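# Fit heat sinks on four modules of an indexing table

## Task

A rotary indexing table holds still for the first 60 seconds, then on its own rotates a quarter turn roughly every 30 seconds; once it has stopped four times, the next rotation is only an eighth of a turn, and the scene is over when that one stops. Each of the four power modules on the table must receive a heat sink while that module is at the front station, before the rotation takes it under the hood. Each sink must lie flat on the module's blue thermal pad with its fins pointing up and its four corner holes sitting over the module's four studs. The modules must stay in their nests and the pads must stay where they are stuck.

## Robot and tools

Robot: two arms, left_arm and right_arm, each with a two-finger parallel gripper and a wrist camera. Fixed cameras: cam_head_left and cam_head_right, on a stand behind the arms. Wrist cameras: cam_left_wrist and cam_right_wrist. All images are 896x504.

Frames: the scene frame has its origin at table-top height, midway between the two nominal arm bases, with +z up, +x out over the table, and left_arm on the +y side. Measured bases: left_arm at (+0.031, +0.281, 0) m, right_arm at (-0.028, -0.351, 0) m, both nearly unrotated. Each arm reports its hand pose in its own base frame. Fixed cameras and the table use the scene frame. Every motion offset is expressed along the axes of that arm's current Hand target. The gripper's fingers point along its +z axis and open and close along its y axis. end_effector_position is the point between the finger pads, roughly 1 cm short of the tips.

execute_actions(actions, cameras): actions is a list of actions. Each action is a list of up to 15 rows, and each row lasts one control step of 1/30 s. If an action has fewer rows, its last row is held for the remaining steps. A row is one flat list of 14 numbers, each in [-1, 1], covering both arms even when one is idle:
- left_arm: dx, dy, dz, rx, ry, rz, opening
- right_arm: the same seven numbers

The first six numbers per arm are an offset from that arm's Hand target as it was when the action began. A value of 1.0 equals 0.6 m or 180 degrees. rx, ry, rz form a single rotation vector. Rows within one action do not add up, because each is measured from the same start. Successive actions and calls do add up, so sending the same offset twice moves the hand twice. To hold an arm at its Hand target, send six zeros. Opening is absolute: +1 is fully open (0.094 m) and -1 is closed. cameras lists camera names, or ["all"] or []. An empty actions list returns the state plus all images.

move(target, speed, blend, opening_speed, grip_force, blocking, cameras): drives each gripper along a straight line.
- target is one 14-number row laid out as above, or a list of up to 15 such rows. Every row is an offset from the Hand targets at the start of the move, not from the previous row.
- speed is the top path speed in m/s, from 0.002 to 2.9, default 0.25. Rotation may run at up to twice that value in rad/s. Give one value, or one per target.
- blend, in metres, rounds the corners between listed targets. 0 means stop at each target.
- opening_speed sets how fast the commanded opening changes, per second on the -1 to +1 scale, minimum 0.2. Use it to close gently.
- grip_force is the per-pad force limit, 10 to 50 N. It stays set until changed. Lower values close slowly.
- blocking=false returns after about 0.5 s while the move keeps running.

Paths take at least 0.5 s and are cut off at 10 s. They do not steer around obstacles or the other arm. The result adds a move: line giving the outcome (done, off_target, moving, held, fault) and any limits (paced means the pose was clipped; held means steps were withheld).

Other tools:
- wait(seconds, 0 to 10) lets time pass while each arm keeps its last command.
- stop brakes a running move.
- zoom_image(camera, region=[x0, y0, x1, y1]) enlarges part of that camera's latest image. The region is in pixels from the top-left corner, at most 504 wide and 504 high.
- read_manual(section="licences") returns only licence text.
- finished_scene(scene) ends the scene numbered 1 or 2 and cannot be undone.

Results: end_effector_position (m) and end_effector_quat_wxyz, in the base frame. Hand target is the last commanded pose after clipping, and the next offsets count from it. Also reported: Tool commands; grip_measured (opening on the -1 to 1 scale, reading a little wide when empty and a bit narrow when squeezing a part); Joint positions (the last value is the opening in metres); Joint velocities; joint torques; and motor temperatures.

Expect the gripper to fall short, sag or tilt, especially at long reach. After each motion, compare the reported pose with the intended one and send a corrective offset. Each control step limits the commanded orientation to within 40 degrees of the current one.

Heat: holding loads, stretching out, or pushing against something warms the motors. MOTOR HOT appears at 75 °C. At 90 °C the arm folds up and stays idle. At 100 °C it goes limp.

What to avoid:
- Dropping a heat sink, or leaving anything off the table. That fails the task.
- Hitting fixed or heavy objects hard.
- Any contact or squeeze between the two arms, including one gripper closing on the other's fingers.
- Fast moves into contact, and targets set far beyond a surface.
- Paths that pass near an arm's own base.
- Releasing parts while they are still moving.

To end a push, command the target back past the gripper. To release a part, command an opening well above grip_measured. Time spent thinking also runs the clock, and the table keeps turning regardless.

Each tool is called in YAML: its name, and indented under it one key for each argument.

## Session

execute_actions:
  actions: []

Scene clock: 0.00 s.
left_arm: end_effector_position=(+0.3014, -0.0317, +0.2828) grip_measured=+1.000 end_effector_quat_wxyz=(+0.599, -0.113, +0.792, -0.027) | right_arm: end_effector_position=(+0.2833, -0.0173, +0.1976) grip_measured=+1.000 end_effector_quat_wxyz=(+0.450, +0.210, +0.856, +0.144)
Joint positions: left_arm=[-0.34 0.756 0.756 -0.312 -0.418 -0.316 0.094] | right_arm=[-0.194 0.774 0.685 -0.515 -0.218 0.402 0.094]
Joint velocities: within noise
Joint torques (N m): no reading
Motor temperatures (°C): left_arm=[26 31 32 27 23 27 27] | right_arm=[26 26 29 28 23 23 23]
Heat: left arm: 32 °C; right arm: 29 °C.
Hand target: left_arm +0.3018, -0.0318, +0.2895; +0.605, -0.114, +0.787, -0.030 | right_arm +0.2839, -0.0174, +0.2014; +0.453, +0.209, +0.854, +0.144
Tool commands: left_gripper/opening=+1.0 right_gripper/opening=+1.0

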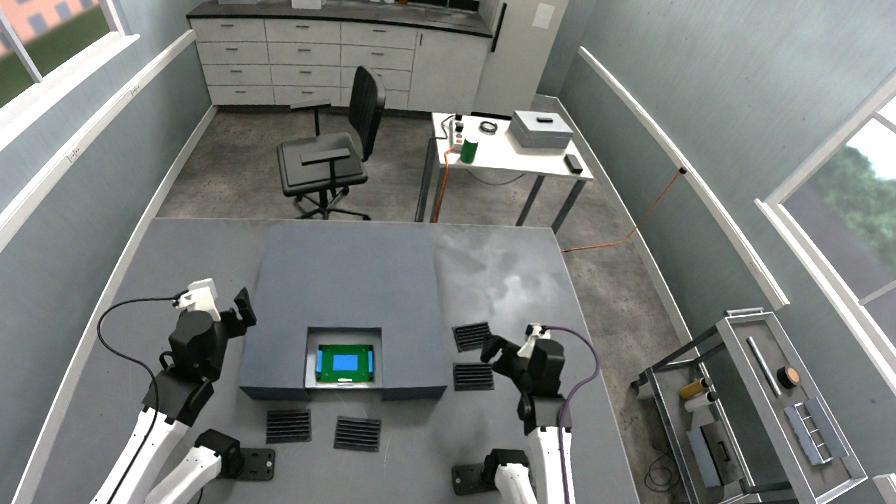

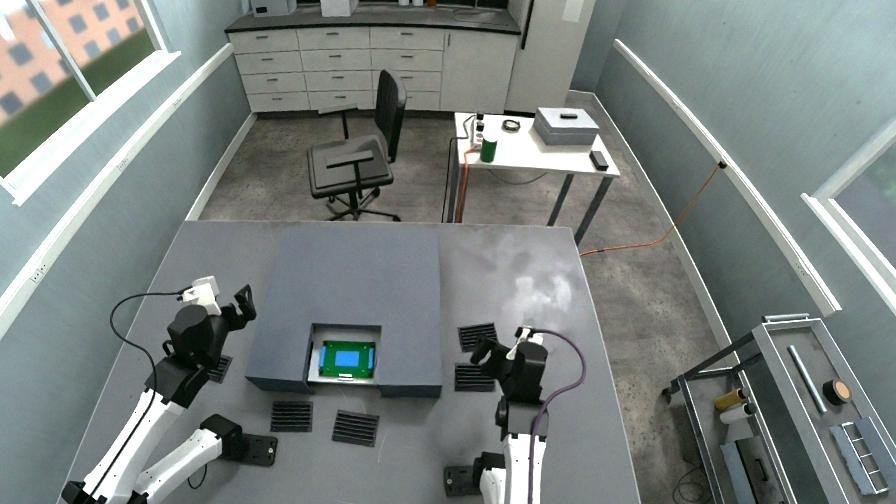

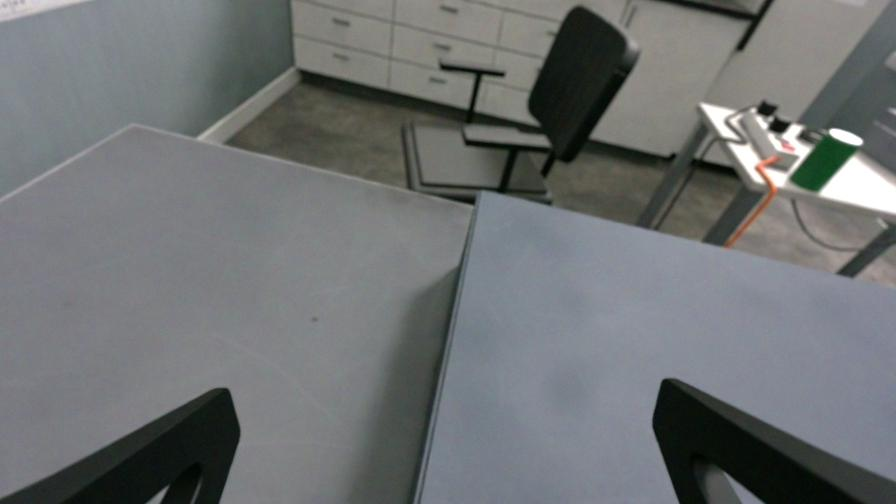

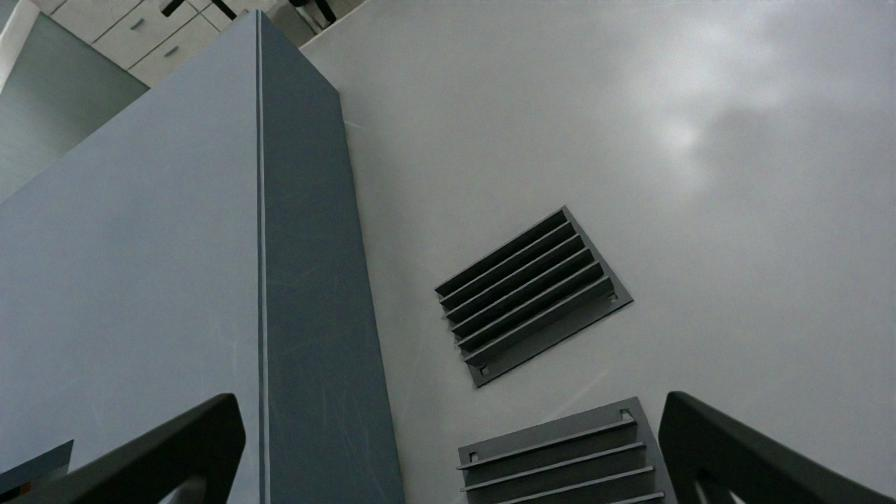

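zoom_image:
  camera: "cam_head_right"
  region: [230, 300, 530, 470]

zoom_image:
  camera: "cam_head_left"
  region: [290, 310, 400, 400]

zoom_image:
  camera: "cam_head_left"
  region: [230, 300, 530, 470]

Scaled by 1.680 from the camera's 896x504 image, which has a finer 1280x720 frame.

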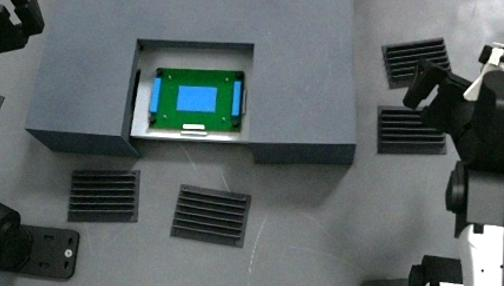

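Scaled by 4.582 from the camera's 896x504 image, which has a finer 1280x720 frame.

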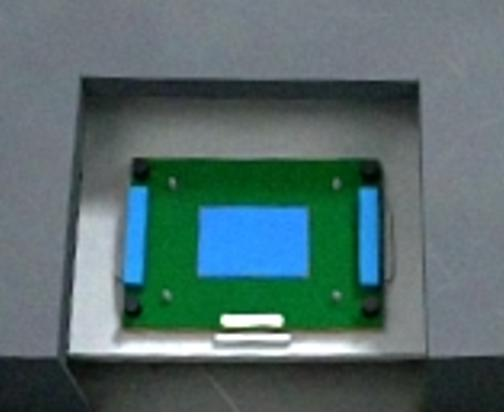

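Scaled by 1.680 from the camera's 896x504 image, which has a finer 1280x720 frame.

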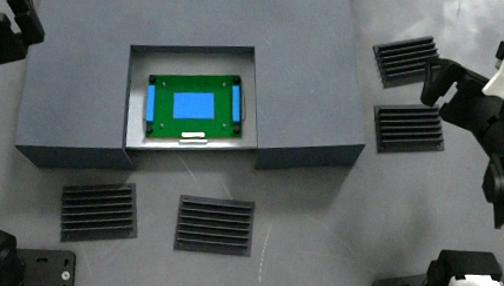

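zoom_image:
  camera: "cam_right_wrist"
  region: [420, 190, 700, 504]

zoom_image:
  camera: "cam_head_right"
  region: [300, 315, 390, 395]

zoom_image:
  camera: "cam_head_right"
  region: [260, 380, 400, 460]

zoom_image:
  camera: "cam_head_right"
  region: [180, 330, 280, 400]

Scaled by 1.605 from the camera's 896x504 image, which has a finer 1280x720 frame.

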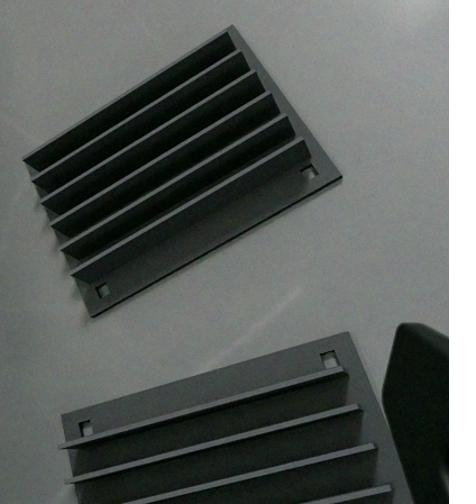

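Scaled by 5.600 from the camera's 896x504 image, which has a finer 1280x720 frame.

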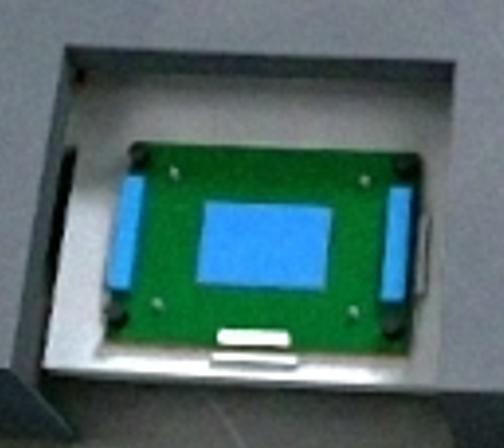

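Scaled by 3.600 from the camera's 896x504 image, which has a finer 1280x720 frame.

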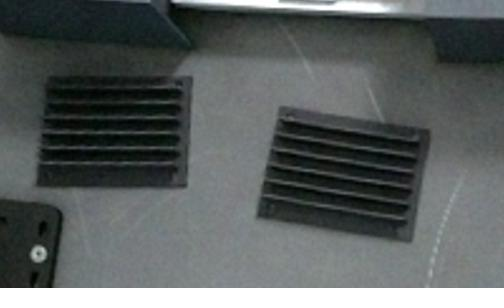

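Scaled by 5.040 from the camera's 896x504 image, which has a finer 1280x720 frame.

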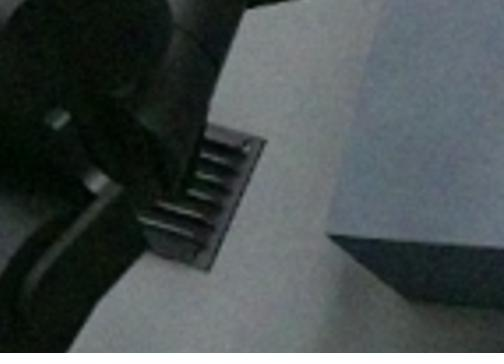

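move:
  target: [0.4538,-0.3028,-0.3438,0.4168,0.2624,0.4458,1,0.1447,-0.0218,0.0411,-0.2637,0.2567,-0.5357,1]
  speed: 0.45
  cameras: ["all"]

Scene clock: 7.03 s.
left_arm: end_effector_position=(+0.0667, -0.2796, +0.1133) grip_measured=+1.000 end_effector_quat_wxyz=(+0.115, +0.731, +0.661, -0.122) | right_arm: end_effector_position=(+0.2538, +0.0166, +0.1174) grip_measured=+1.000 end_effector_quat_wxyz=(-0.127, +0.689, -0.702, -0.128)
Joint positions: left_arm=[-1.261 1.34 1.01 -0.929 0.126 0.391 0.094] | right_arm=[-0.176 1.537 1.204 -1.302 -0.357 -1.739 0.094]
Joint torques (N m): left_arm=[-0.81 -4.23 10.85 0.8 0.3 0.08] | right_arm=[0.35 -5.23 8.1 0.06 -0.19 -0.1]
Heat: left arm: 33 °C; right arm: 30 °C.
Hand target: left_arm +0.0641, -0.2860, +0.1204; +0.115, +0.737, +0.653, -0.130 | right_arm +0.2581, +0.0150, +0.1203; -0.123, +0.696, -0.696, -0.123
Off the commanded pose: left_arm 0.010 m, 2 deg | right_arm 0.005 m, 1 deg.
move: done
camera_calibration:
cam_left_wrist: T_world_to_cam=[[-0.993898, 0.110079, 0.00696976, 0.0942524], [0.110272, 0.990226, 0.0853962, 0.297285], [0.00249873, 0.0856437, -0.996323, 0.228514], [0, 0, 0, 1]] pos_world=[0.0603242, -0.324325, 0.20163]
cam_right_wrist: T_world_to_cam=[[0.999716, -0.0148729, -0.0186201, -0.250453], [-0.0135177, -0.997391, 0.0709065, 0.0496114], [-0.0196261, -0.0706346, -0.997309, 0.213859], [0, 0, 0, 1]] pos_world=[0.25525, 0.0608629, 0.205103]

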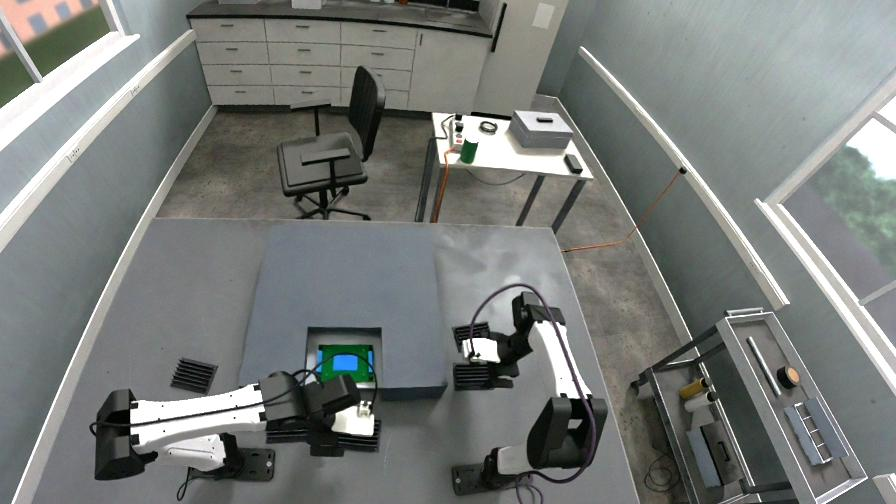

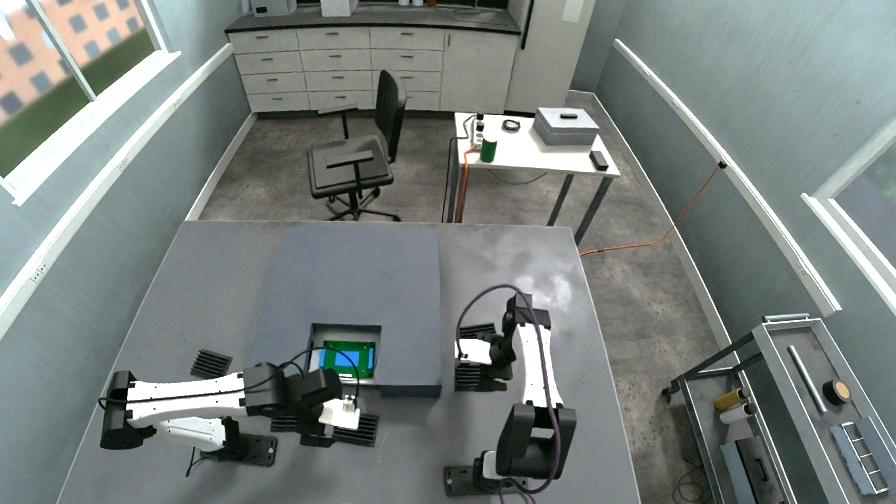

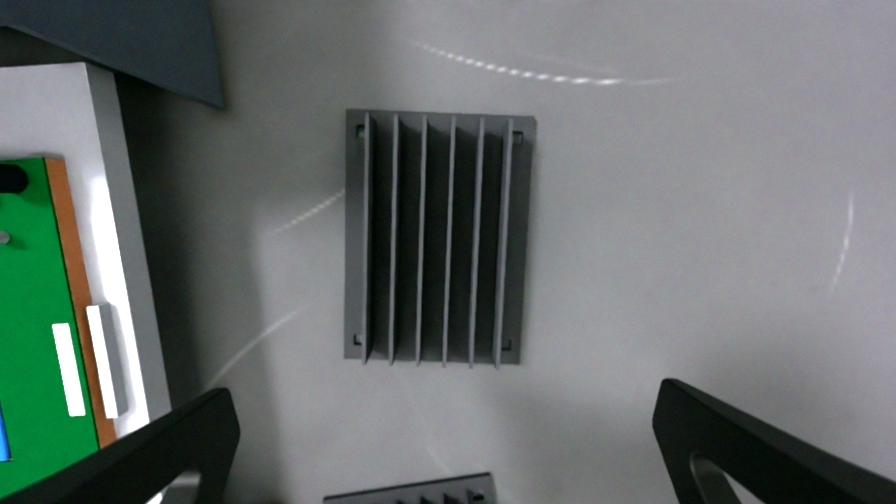

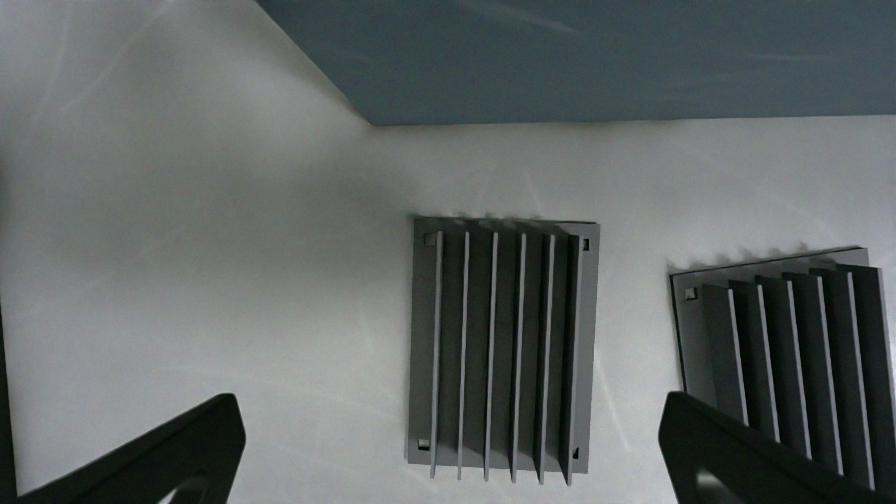

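move:
  target: [0.0083,0.0023,0.136,0.0046,0,0.0125,1,0.0852,-0.0342,0.115,0.0032,0,0.0089,1]
  speed: 0.2
  cameras: ["cam_left_wrist","cam_right_wrist"]

Scene clock: 9.90 s.
left_arm: end_effector_position=(+0.0671, -0.3080, +0.0477) grip_measured=+1.000 end_effector_quat_wxyz=(+0.118, +0.745, +0.645, -0.127) | right_arm: end_effector_position=(+0.2808, -0.0072, +0.0438) grip_measured=+1.000 end_effector_quat_wxyz=(-0.130, +0.683, -0.708, -0.120)
Joint positions: left_arm=[-1.283 1.505 0.877 -0.62 0.133 0.409 0.094] | right_arm=[-0.239 1.708 1.085 -1.014 -0.35 -1.786 0.094]
Joint torques (N m): left_arm=[-0.83 -5.52 5.98 1.17 0.31 0.11] | right_arm=[-0.4 -6.89 4.48 0.21 -0.21 -0.12]
Heat: left arm: 34 °C; right arm: 30 °C.
Hand target: left_arm +0.0626, -0.3092, +0.0421; +0.112, +0.751, +0.637, -0.133 | right_arm +0.2787, -0.0094, +0.0380; -0.125, +0.686, -0.707, -0.121
Off the commanded pose: left_arm 0.007 m, 1 deg | right_arm 0.007 m, 1 deg.
move: done
camera_calibration:
cam_left_wrist: T_world_to_cam=[[-0.988382, 0.151974, 0.0022378, 0.110938], [0.151721, 0.985647, 0.0740333, 0.327295], [0.00904543, 0.0735127, -0.997253, 0.161443], [0, 0, 0, 1]] pos_world=[0.0585308, -0.351325, 0.13652]
cam_right_wrist: T_world_to_cam=[[0.999416, -0.0338462, -0.00465969, -0.27989], [-0.0333808, -0.996401, 0.0779098, 0.0367489], [-0.00727987, -0.0777088, -0.99695, 0.135765], [0, 0, 0, 1]] pos_world=[0.281942, 0.0376935, 0.131183]
Images, in order (width x height): cam_left_wrist 896x504, cam_right_wrist 896x504.

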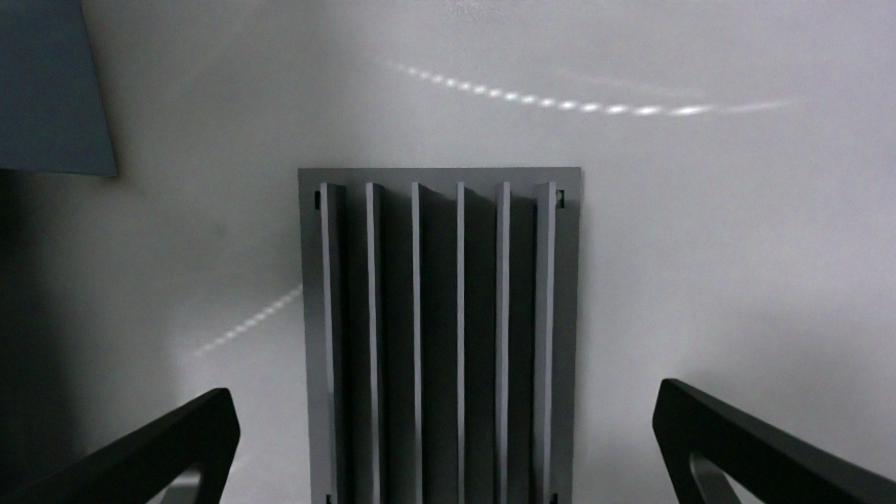

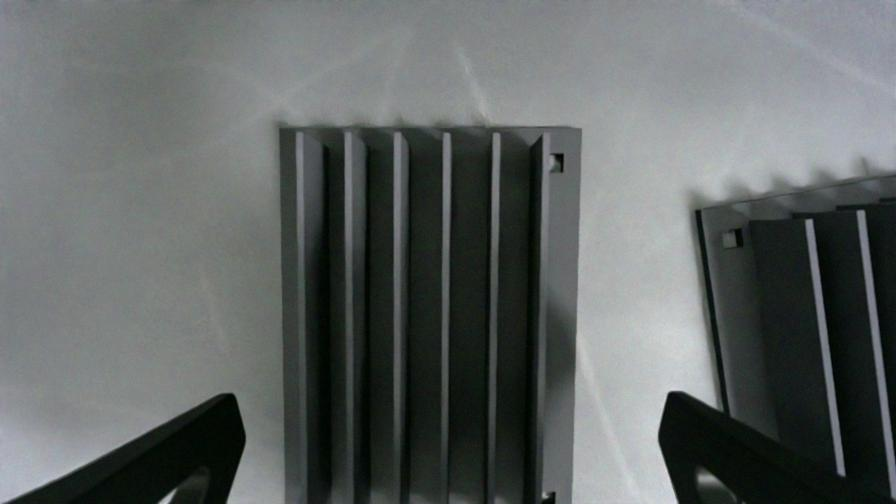

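move:
  target: [0.0228,-0.0037,0.038,0,0,0,1,0.0145,0.0108,0.0355,0,0,0,1]
  speed: 0.12

Scene clock: 11.50 s.
left_arm: end_effector_position=(+0.0658, -0.3039, +0.0220) grip_measured=+1.000 end_effector_quat_wxyz=(+0.118, +0.745, +0.644, -0.127) | right_arm: end_effector_position=(+0.2755, -0.0076, +0.0216) grip_measured=+1.000 end_effector_quat_wxyz=(-0.131, +0.684, -0.707, -0.118)
Joint positions: left_arm=[-1.283 1.535 0.791 -0.502 0.133 0.41 0.094] | right_arm=[-0.246 1.724 1.007 -0.919 -0.35 -1.795 0.094]
Joint torques (N m): left_arm=[-0.83 -5.53 5.48 1.13 0.31 0.11] | right_arm=[-0.54 -6.52 4.18 0.22 -0.21 -0.1]
Heat: left arm: 34 °C; right arm: 30 °C.
Hand target: left_arm +0.0613, -0.3039, +0.0160; +0.112, +0.751, +0.637, -0.132 | right_arm +0.2722, -0.0102, +0.0150; -0.125, +0.686, -0.707, -0.121
Off the commanded pose: left_arm 0.008 m, 1 deg | right_arm 0.008 m, 1 deg.
move: done

move:
  target: [0,0,0,0,0,0,0.02,0,0,0,0,0,0,0.02]
  opening_speed: 1.0

Scene clock: 12.80 s.
left_arm: end_effector_position=(+0.0660, -0.3047, +0.0223) grip_measured=+0.183 end_effector_quat_wxyz=(+0.120, +0.745, +0.644, -0.128) | right_arm: end_effector_position=(+0.2745, -0.0070, +0.0218) grip_measured=+0.217 end_effector_quat_wxyz=(-0.132, +0.685, -0.707, -0.121)
Joint positions: left_arm=[-1.283 1.535 0.791 -0.499 0.133 0.411 0.056] | right_arm=[-0.246 1.724 1.007 -0.923 -0.352 -1.798 0.057]
Joint torques (N m): left_arm=[-0.83 -5.48 5.55 1.14 0.31 0.11] | right_arm=[-0.51 -6.54 4.18 0.29 -0.18 -0.06]
Heat: left arm: 34 °C; right arm: 30 °C.
Hand target: left_arm +0.0613, -0.3039, +0.0160; +0.112, +0.751, +0.637, -0.132 | right_arm +0.2722, -0.0102, +0.0149; -0.125, +0.686, -0.707, -0.121
Off the commanded pose: left_arm 0.008 m, 1 deg | right_arm 0.008 m, 1 deg.
move: done

move:
  target:
    - [-0.0855,0,-0.235,0,0,0,0.02,-0.0684,0,-0.188,0,0,0,0.02]
    - [0.2538,0.2225,-0.3585,-0.0162,0,-0.0444,0.02,-0.0684,0,-0.188,0,0,0,0.02]
  speed: 0.25
  blend: [0.05,0]
  cameras: ["cam_left_wrist","cam_right_wrist","cam_head_left"]

Scene clock: 16.17 s.
left_arm: end_effector_position=(+0.2228, -0.1077, +0.1567) grip_measured=+0.183 end_effector_quat_wxyz=(+0.108, +0.700, +0.696, -0.118) | right_arm: end_effector_position=(+0.2681, -0.0077, +0.1202) grip_measured=+0.217 end_effector_quat_wxyz=(-0.113, +0.682, -0.709, -0.139)
Joint positions: left_arm=[-0.231 1.402 1.249 -1.357 0.315 1.335 0.056] | right_arm=[-0.246 1.644 1.323 -1.371 -0.339 -1.798 0.057]
Joint torques (N m): left_arm=[0.02 -4.46 10.81 0.19 0.56 0.11] | right_arm=[-0.51 -10.41 8.44 -0.14 -0.32 -0.05]
Heat: left arm: 35 °C; right arm: 31 °C.
Hand target: left_arm +0.2283, -0.1119, +0.1660; +0.122, +0.702, +0.691, -0.124 | right_arm +0.2721, -0.0102, +0.1350; -0.125, +0.686, -0.707, -0.121
Off the commanded pose: left_arm 0.012 m, 2 deg | right_arm 0.015 m, 3 deg.
move: off_target (left_arm, right_arm)
camera_calibration:
cam_left_wrist: T_world_to_cam=[[-0.999491, 0.0176391, 0.0265641, 0.218383], [0.0202341, 0.994699, 0.100822, 0.124269], [-0.0246449, 0.101308, -0.99455, 0.264029], [0, 0, 0, 1]] pos_world=[0.222264, -0.15421, 0.24426]
cam_right_wrist: T_world_to_cam=[[0.997989, -0.028123, -0.0568003, -0.2602], [-0.0237418, -0.996796, 0.0763867, 0.0275062], [-0.0587665, -0.0748845, -0.995459, 0.225458], [0, 0, 0, 1]] pos_world=[0.273579, 0.0369838, 0.207554]
Images, in order (width x height): cam_head_left 896x504, cam_left_wrist 896x504, cam_right_wrist 896x504.

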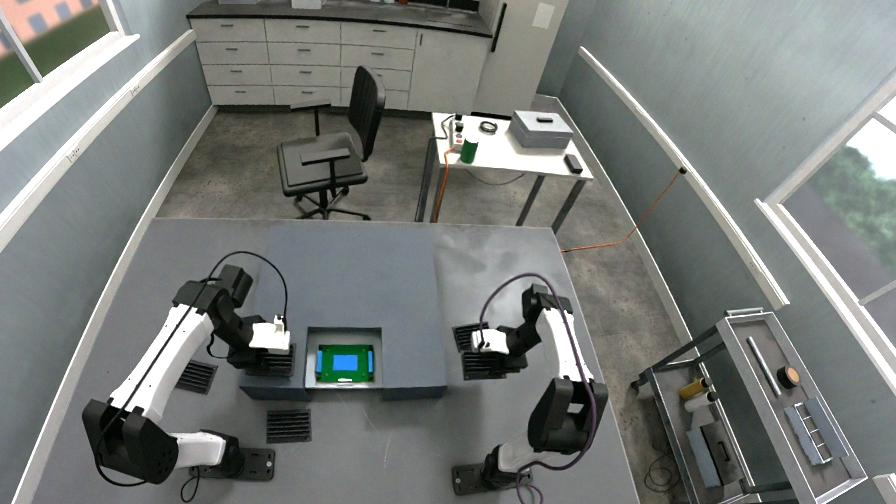

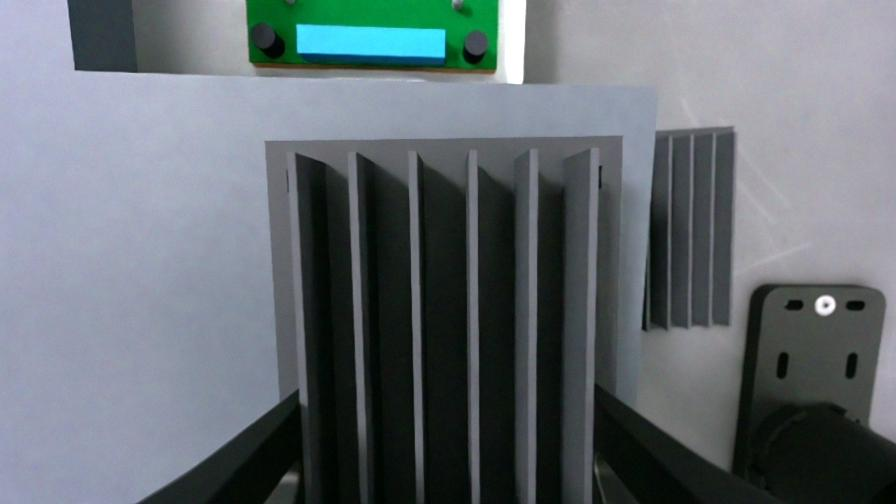

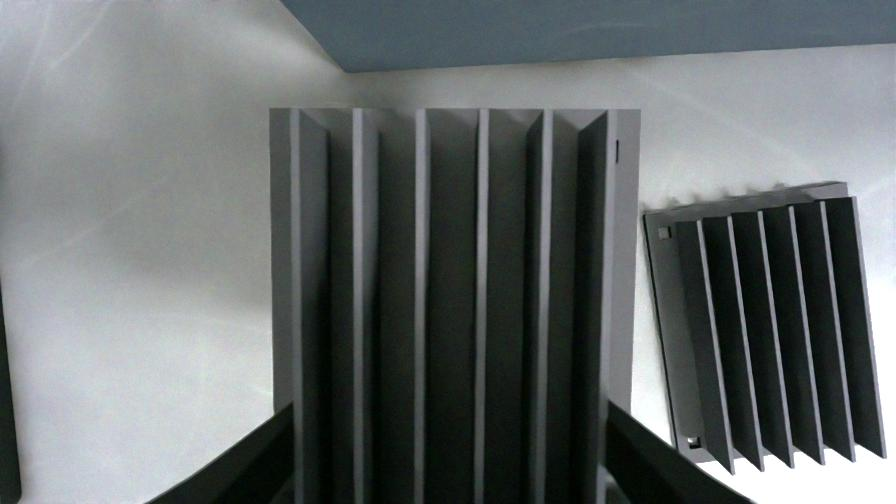

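move:
  target: [-0.0783,0.0113,0.0285,0,0,0,0.02,0,0,0,0,0,0,0.02]
  speed: 0.25
  cameras: ["cam_left_wrist"]

zoom_image:
  camera: "cam_left_wrist"
  region: [230, 30, 680, 280]

Scene clock: 17.73 s.
left_arm: end_effector_position=(+0.2226, -0.1539, +0.1568) grip_measured=+0.183 end_effector_quat_wxyz=(+0.099, +0.702, +0.693, -0.130) | right_arm: end_effector_position=(+0.2681, -0.0077, +0.1202) grip_measured=+0.217 end_effector_quat_wxyz=(-0.113, +0.682, -0.709, -0.139)
Joint positions: left_arm=[-0.404 1.466 1.302 -1.318 0.316 1.166 0.056] | right_arm=[-0.246 1.644 1.323 -1.371 -0.339 -1.798 0.057]
Joint torques (N m): left_arm=[-0.85 -5.39 10.93 0.64 0.34 -0.19] | right_arm=[-0.44 -10.29 8.47 -0.15 -0.32 -0.04]
Heat: left arm: 35 °C; right arm: 31 °C.
Hand target: left_arm +0.2344, -0.1620, +0.1660; +0.122, +0.702, +0.691, -0.124 | right_arm +0.2721, -0.0102, +0.1350; -0.125, +0.686, -0.707, -0.121
Off the commanded pose: left_arm 0.017 m, 3 deg | right_arm 0.016 m, 3 deg.
move: off_target (left_arm, right_arm)
camera_calibration:
cam_left_wrist: T_world_to_cam=[[-0.998087, 0.0309163, 0.0535362, 0.216518], [0.0359368, 0.99478, 0.0955077, 0.167518], [-0.050304, 0.0972489, -0.993988, 0.273931], [0, 0, 0, 1]] pos_world=[0.223864, -0.199977, 0.244694]
Images, in order (width x height): cam_left_wrist 896x504.

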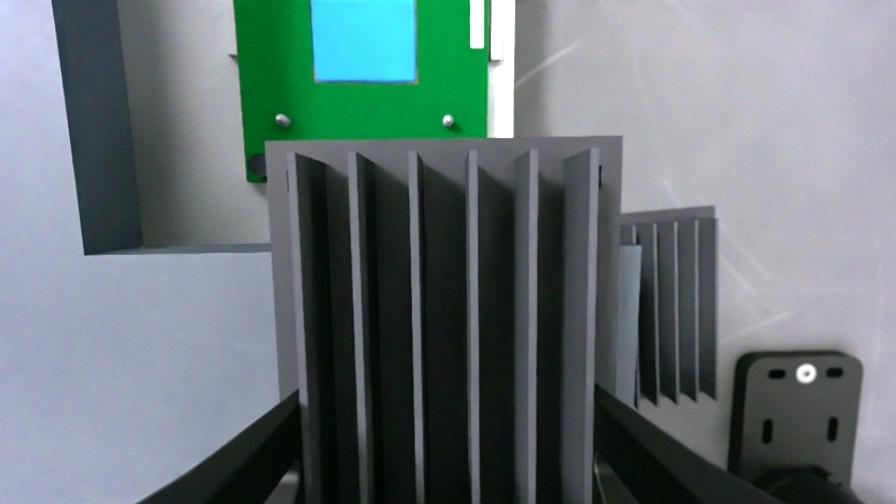

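Scaled by 1.120 from the camera's 896x504 image, which has a finer 1280x720 frame.

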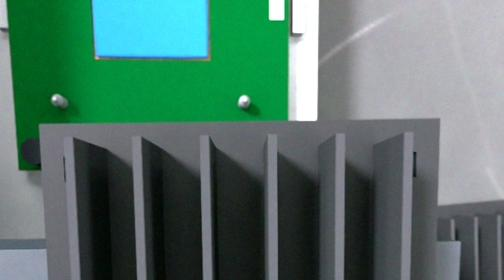

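move:
  target: [-0.1323,0.0435,0.0837,-0.0161,-0.0083,0.0071,0.02,0,0,0,0,0,0,0.02]
  speed: 0.25
  cameras: ["cam_left_wrist","cam_head_left"]

zoom_image:
  camera: "cam_left_wrist"
  region: [230, 0, 680, 250]

Scene clock: 20.80 s.
left_arm: end_effector_position=(+0.2456, -0.2439, +0.1356) grip_measured=+0.183 end_effector_quat_wxyz=(+0.123, +0.707, +0.686, -0.122) | right_arm: end_effector_position=(+0.2681, -0.0077, +0.1202) grip_measured=+0.217 end_effector_quat_wxyz=(-0.113, +0.682, -0.709, -0.139)
Joint positions: left_arm=[-0.644 1.646 1.385 -1.098 0.278 0.928 0.056] | right_arm=[-0.246 1.644 1.323 -1.371 -0.339 -1.798 0.057]
Joint torques (N m): left_arm=[-0.68 -7.75 11.37 0.98 0.16 -0.14] | right_arm=[-0.46 -10.37 8.38 -0.16 -0.32 -0.07]
Heat: left arm: 36 °C; right arm: 32 °C.
Hand target: left_arm +0.2591, -0.2541, +0.1459; +0.150, +0.704, +0.684, -0.114 | right_arm +0.2721, -0.0102, +0.1350; -0.125, +0.686, -0.707, -0.121
Off the commanded pose: left_arm 0.020 m, 3 deg | right_arm 0.016 m, 3 deg.
move: off_target (left_arm, right_arm)
camera_calibration:
cam_left_wrist: T_world_to_cam=[[-0.999178, 0.040083, 0.00612751, 0.252269], [0.0404278, 0.996417, 0.074292, 0.260483], [-0.00312771, 0.0744787, -0.997218, 0.246008], [0, 0, 0, 1]] pos_world=[0.2423, -0.287984, 0.224426]
Images, in order (width x height): cam_head_left 896x504, cam_left_wrist 896x504.

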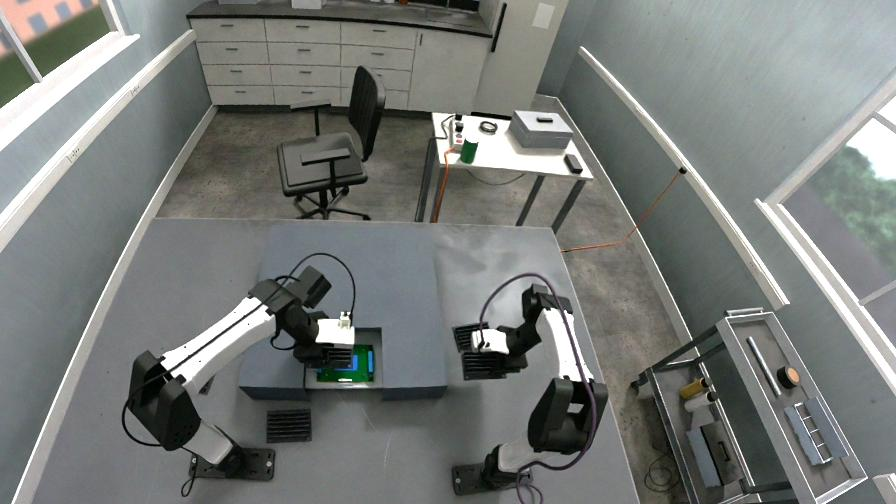

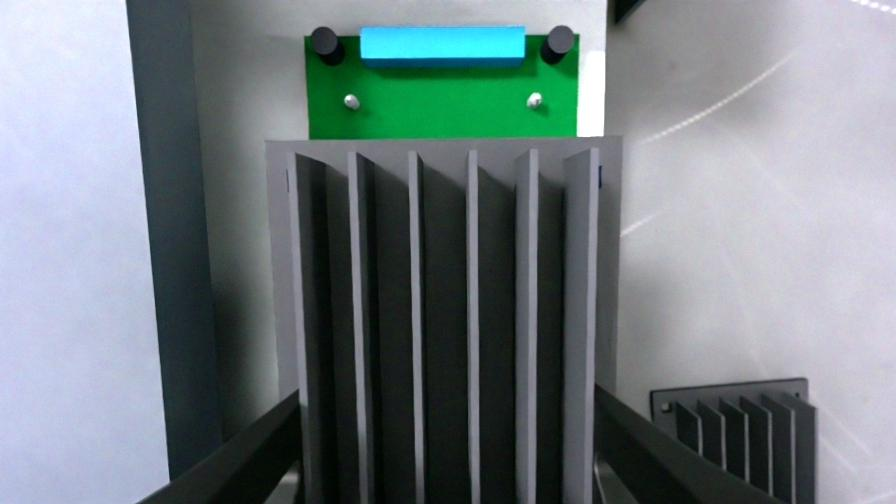

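Scaled by 1.120 from the camera's 896x504 image, which has a finer 1280x720 frame.

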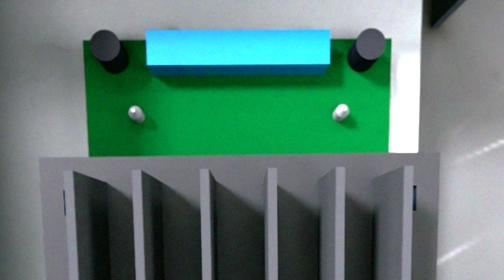

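move:
  target: [-0.0228,-0.0043,0.0965,-0.0013,-0.0014,0.0034,0.02,0,0,0,0,0,0,0.02]
  speed: 0.15
  cameras: ["cam_left_wrist","cam_head_right"]

zoom_image:
  camera: "cam_left_wrist"
  region: [230, 0, 680, 250]

zoom_image:
  camera: "cam_head_right"
  region: [300, 310, 400, 400]

Scene clock: 23.23 s.
left_arm: end_effector_position=(+0.2543, -0.2842, +0.0991) grip_measured=+0.183 end_effector_quat_wxyz=(+0.145, +0.710, +0.679, -0.117) | right_arm: end_effector_position=(+0.2681, -0.0077, +0.1202) grip_measured=+0.217 end_effector_quat_wxyz=(-0.113, +0.682, -0.709, -0.139)
Joint positions: left_arm=[-0.725 1.738 1.332 -0.888 0.256 0.856 0.056] | right_arm=[-0.246 1.644 1.323 -1.371 -0.339 -1.798 0.057]
Joint torques (N m): left_arm=[-0.73 -9.17 6.79 1.13 0.15 -0.2] | right_arm=[-0.46 -10.35 8.46 -0.14 -0.3 -0.05]
Heat: left arm: 36 °C; right arm: 33 °C.
Hand target: left_arm +0.2587, -0.2881, +0.0970; +0.154, +0.707, +0.681, -0.113 | right_arm +0.2721, -0.0102, +0.1350; -0.125, +0.686, -0.707, -0.121
Off the commanded pose: left_arm 0.006 m, 1 deg | right_arm 0.016 m, 3 deg.
move: off_target (right_arm)
camera_calibration:
cam_left_wrist: T_world_to_cam=[[-0.998268, 0.0485044, -0.0332875, 0.268931], [0.0467947, 0.997635, 0.0503481, 0.304036], [0.0356509, 0.0487032, -0.998177, 0.195472], [0, 0, 0, 1]] pos_world=[0.247269, -0.325881, 0.18876]
Images, in order (width x height): cam_head_right 896x504, cam_left_wrist 896x504.

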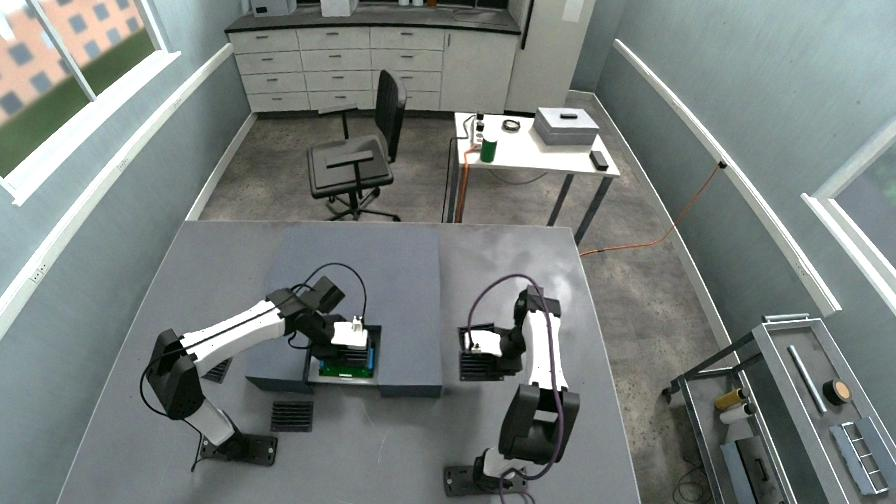

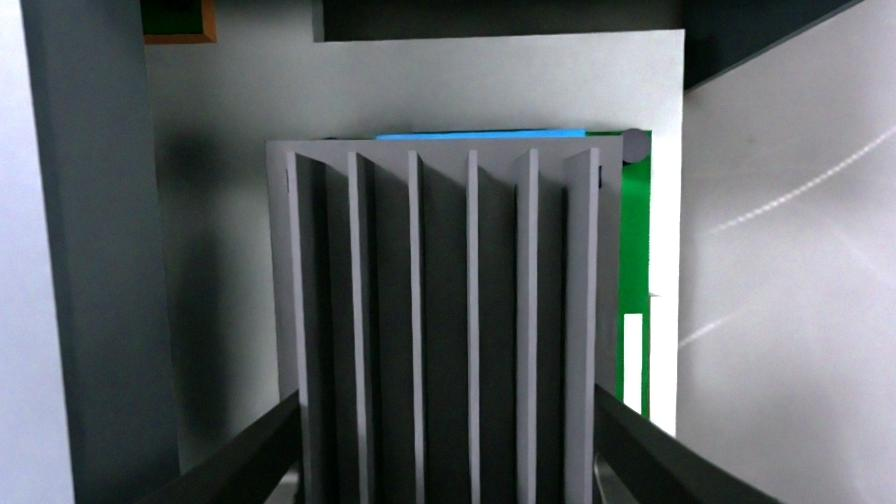

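Scaled by 1.120 from the camera's 896x504 image, which has a finer 1280x720 frame.

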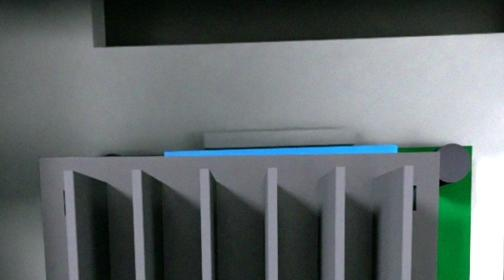

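Scaled by 5.040 from the camera's 896x504 image, which has a finer 1280x720 frame.

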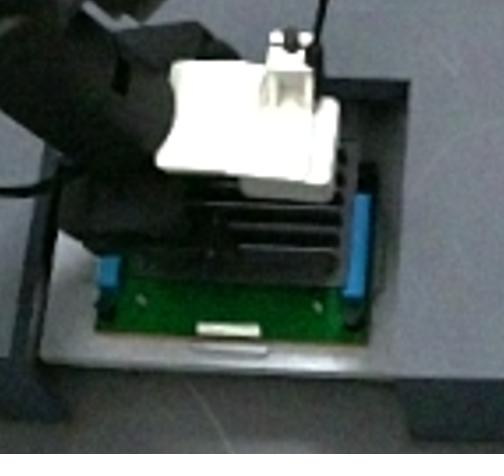

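move:
  target: [0.0163,-0.0177,0.0138,0.0095,0.0063,-0.0046,0.02,0,0,0,0,0,0,0.02]
  speed: 0.15
  cameras: ["cam_left_wrist","cam_head_right"]

zoom_image:
  camera: "cam_left_wrist"
  region: [230, 0, 680, 250]

zoom_image:
  camera: "cam_head_right"
  region: [300, 310, 400, 400]

Scene clock: 24.73 s.
left_arm: end_effector_position=(+0.2469, -0.2775, +0.0868) grip_measured=+0.183 end_effector_quat_wxyz=(+0.127, +0.708, +0.685, -0.119) | right_arm: end_effector_position=(+0.2681, -0.0077, +0.1202) grip_measured=+0.217 end_effector_quat_wxyz=(-0.113, +0.682, -0.709, -0.139)
Joint positions: left_arm=[-0.725 1.738 1.291 -0.882 0.256 0.848 0.056] | right_arm=[-0.246 1.644 1.323 -1.371 -0.339 -1.798 0.057]
Joint torques (N m): left_arm=[-0.91 -9.42 6.42 1.09 0.18 -0.2] | right_arm=[-0.57 -10.4 8.47 -0.13 -0.32 -0.06]
Heat: left arm: 36 °C; right arm: 33 °C.
Hand target: left_arm +0.2489, -0.2818, +0.0851; +0.135, +0.706, +0.685, -0.117 | right_arm +0.2721, -0.0102, +0.1350; -0.125, +0.686, -0.707, -0.121
Off the commanded pose: left_arm 0.005 m, 1 deg | right_arm 0.016 m, 3 deg.
move: off_target (right_arm)
camera_calibration:
cam_left_wrist: T_world_to_cam=[[-0.999138, 0.0413451, -0.00369783, 0.256393], [0.0409708, 0.996549, 0.0721916, 0.297644], [0.00666983, 0.0719779, -0.997384, 0.196665], [0, 0, 0, 1]] pos_world=[0.242666, -0.321373, 0.175611]
Images, in order (width x height): cam_head_right 896x504, cam_left_wrist 896x504.

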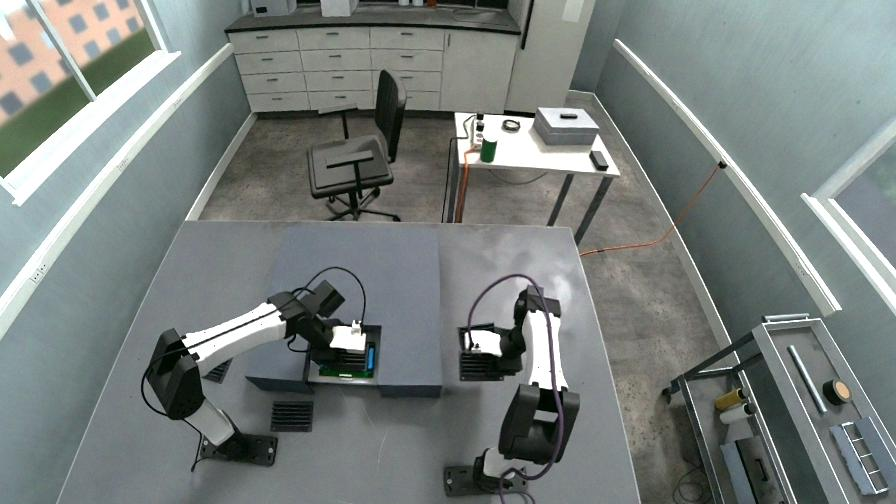

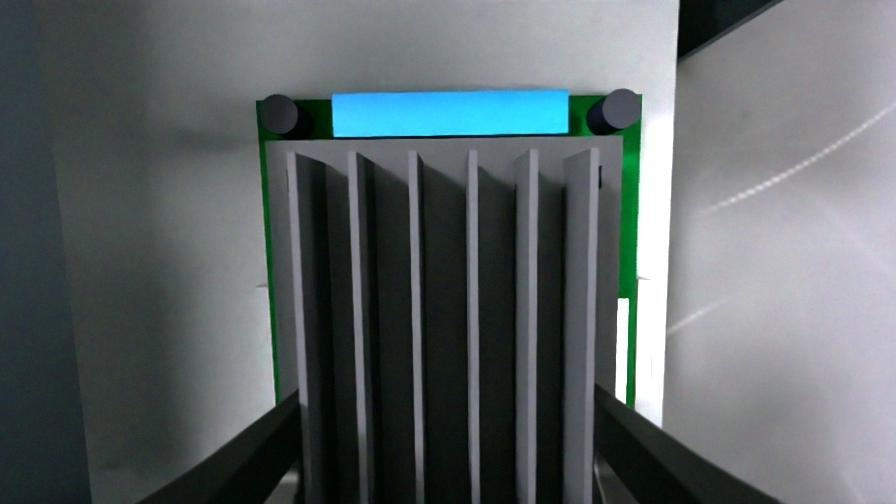

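Scaled by 1.120 from the camera's 896x504 image, which has a finer 1280x720 frame.

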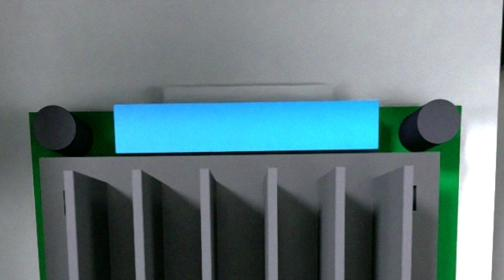

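Scaled by 5.040 from the camera's 896x504 image, which has a finer 1280x720 frame.

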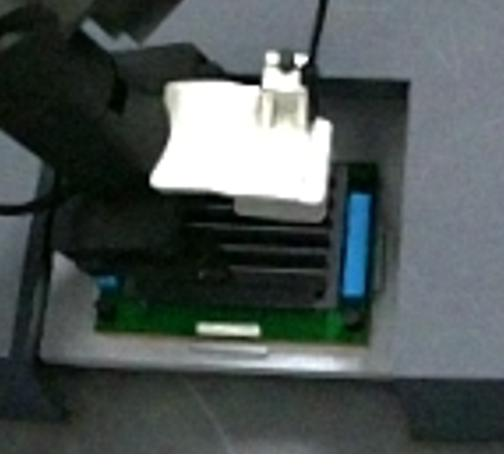

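move:
  target: [0.0017,-0.0032,0.0063,0,0,0,0.02,0,0,0,0,0,0,0.02]
  speed: 0.1
  cameras: ["cam_left_wrist"]

zoom_image:
  camera: "cam_left_wrist"
  region: [230, 0, 680, 250]

zoom_image:
  camera: "cam_left_wrist"
  region: [570, 140, 650, 200]

zoom_image:
  camera: "cam_left_wrist"
  region: [250, 140, 330, 200]

Scene clock: 26.20 s.
left_arm: end_effector_position=(+0.2453, -0.2778, +0.0826) grip_measured=+0.183 end_effector_quat_wxyz=(+0.127, +0.707, +0.685, -0.120) | right_arm: end_effector_position=(+0.2681, -0.0077, +0.1202) grip_measured=+0.217 end_effector_quat_wxyz=(-0.113, +0.682, -0.709, -0.139)
Joint positions: left_arm=[-0.728 1.738 1.274 -0.865 0.256 0.843 0.056] | right_arm=[-0.246 1.644 1.323 -1.371 -0.339 -1.798 0.057]
Joint torques (N m): left_arm=[-1.01 -9.51 6.34 1.05 0.16 -0.15] | right_arm=[-0.49 -10.33 8.4 -0.14 -0.32 -0.08]
Heat: left arm: 36 °C; right arm: 33 °C.
Hand target: left_arm +0.2471, -0.2821, +0.0811; +0.135, +0.706, +0.685, -0.118 | right_arm +0.2721, -0.0102, +0.1350; -0.125, +0.686, -0.707, -0.121
Off the commanded pose: left_arm 0.005 m, 1 deg | right_arm 0.016 m, 3 deg.
move: off_target (right_arm)
camera_calibration:
cam_left_wrist: T_world_to_cam=[[-0.999192, 0.0401316, -0.00229993, 0.254375], [0.039863, 0.99662, 0.071826, 0.29855], [0.00517465, 0.0716762, -0.997415, 0.192871], [0, 0, 0, 1]] pos_world=[0.241271, -0.321574, 0.171513]
Images, in order (width x height): cam_left_wrist 896x504.

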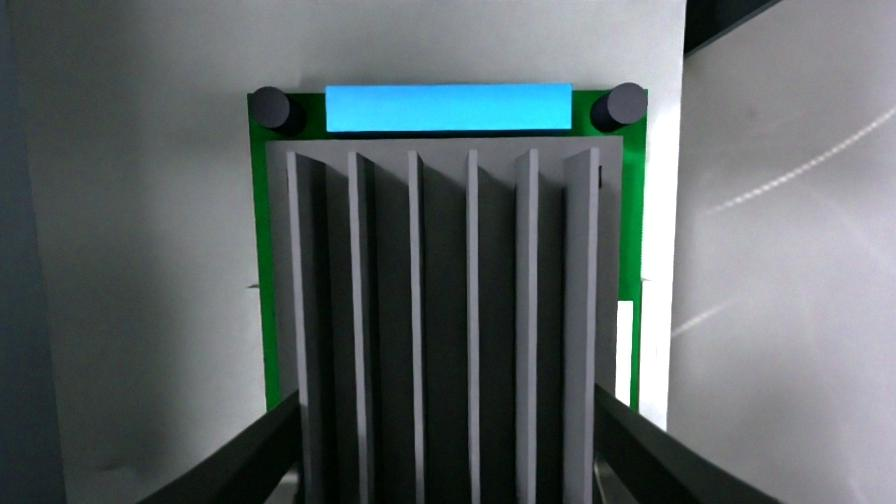

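Scaled by 1.120 from the camera's 896x504 image, which has a finer 1280x720 frame.

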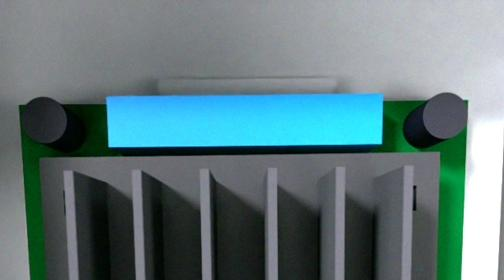

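Scaled by 6.300 from the camera's 896x504 image, which has a finer 1280x720 frame.

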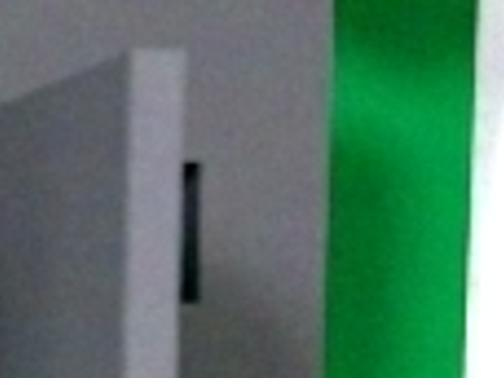

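Scaled by 6.300 from the camera's 896x504 image, which has a finer 1280x720 frame.

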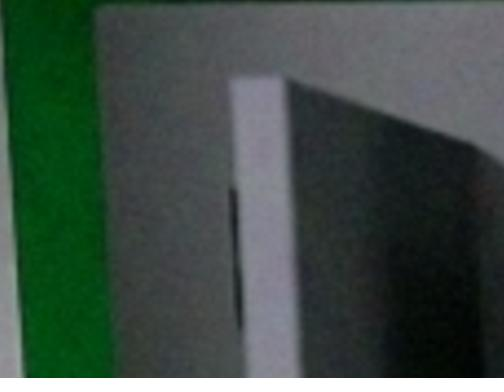

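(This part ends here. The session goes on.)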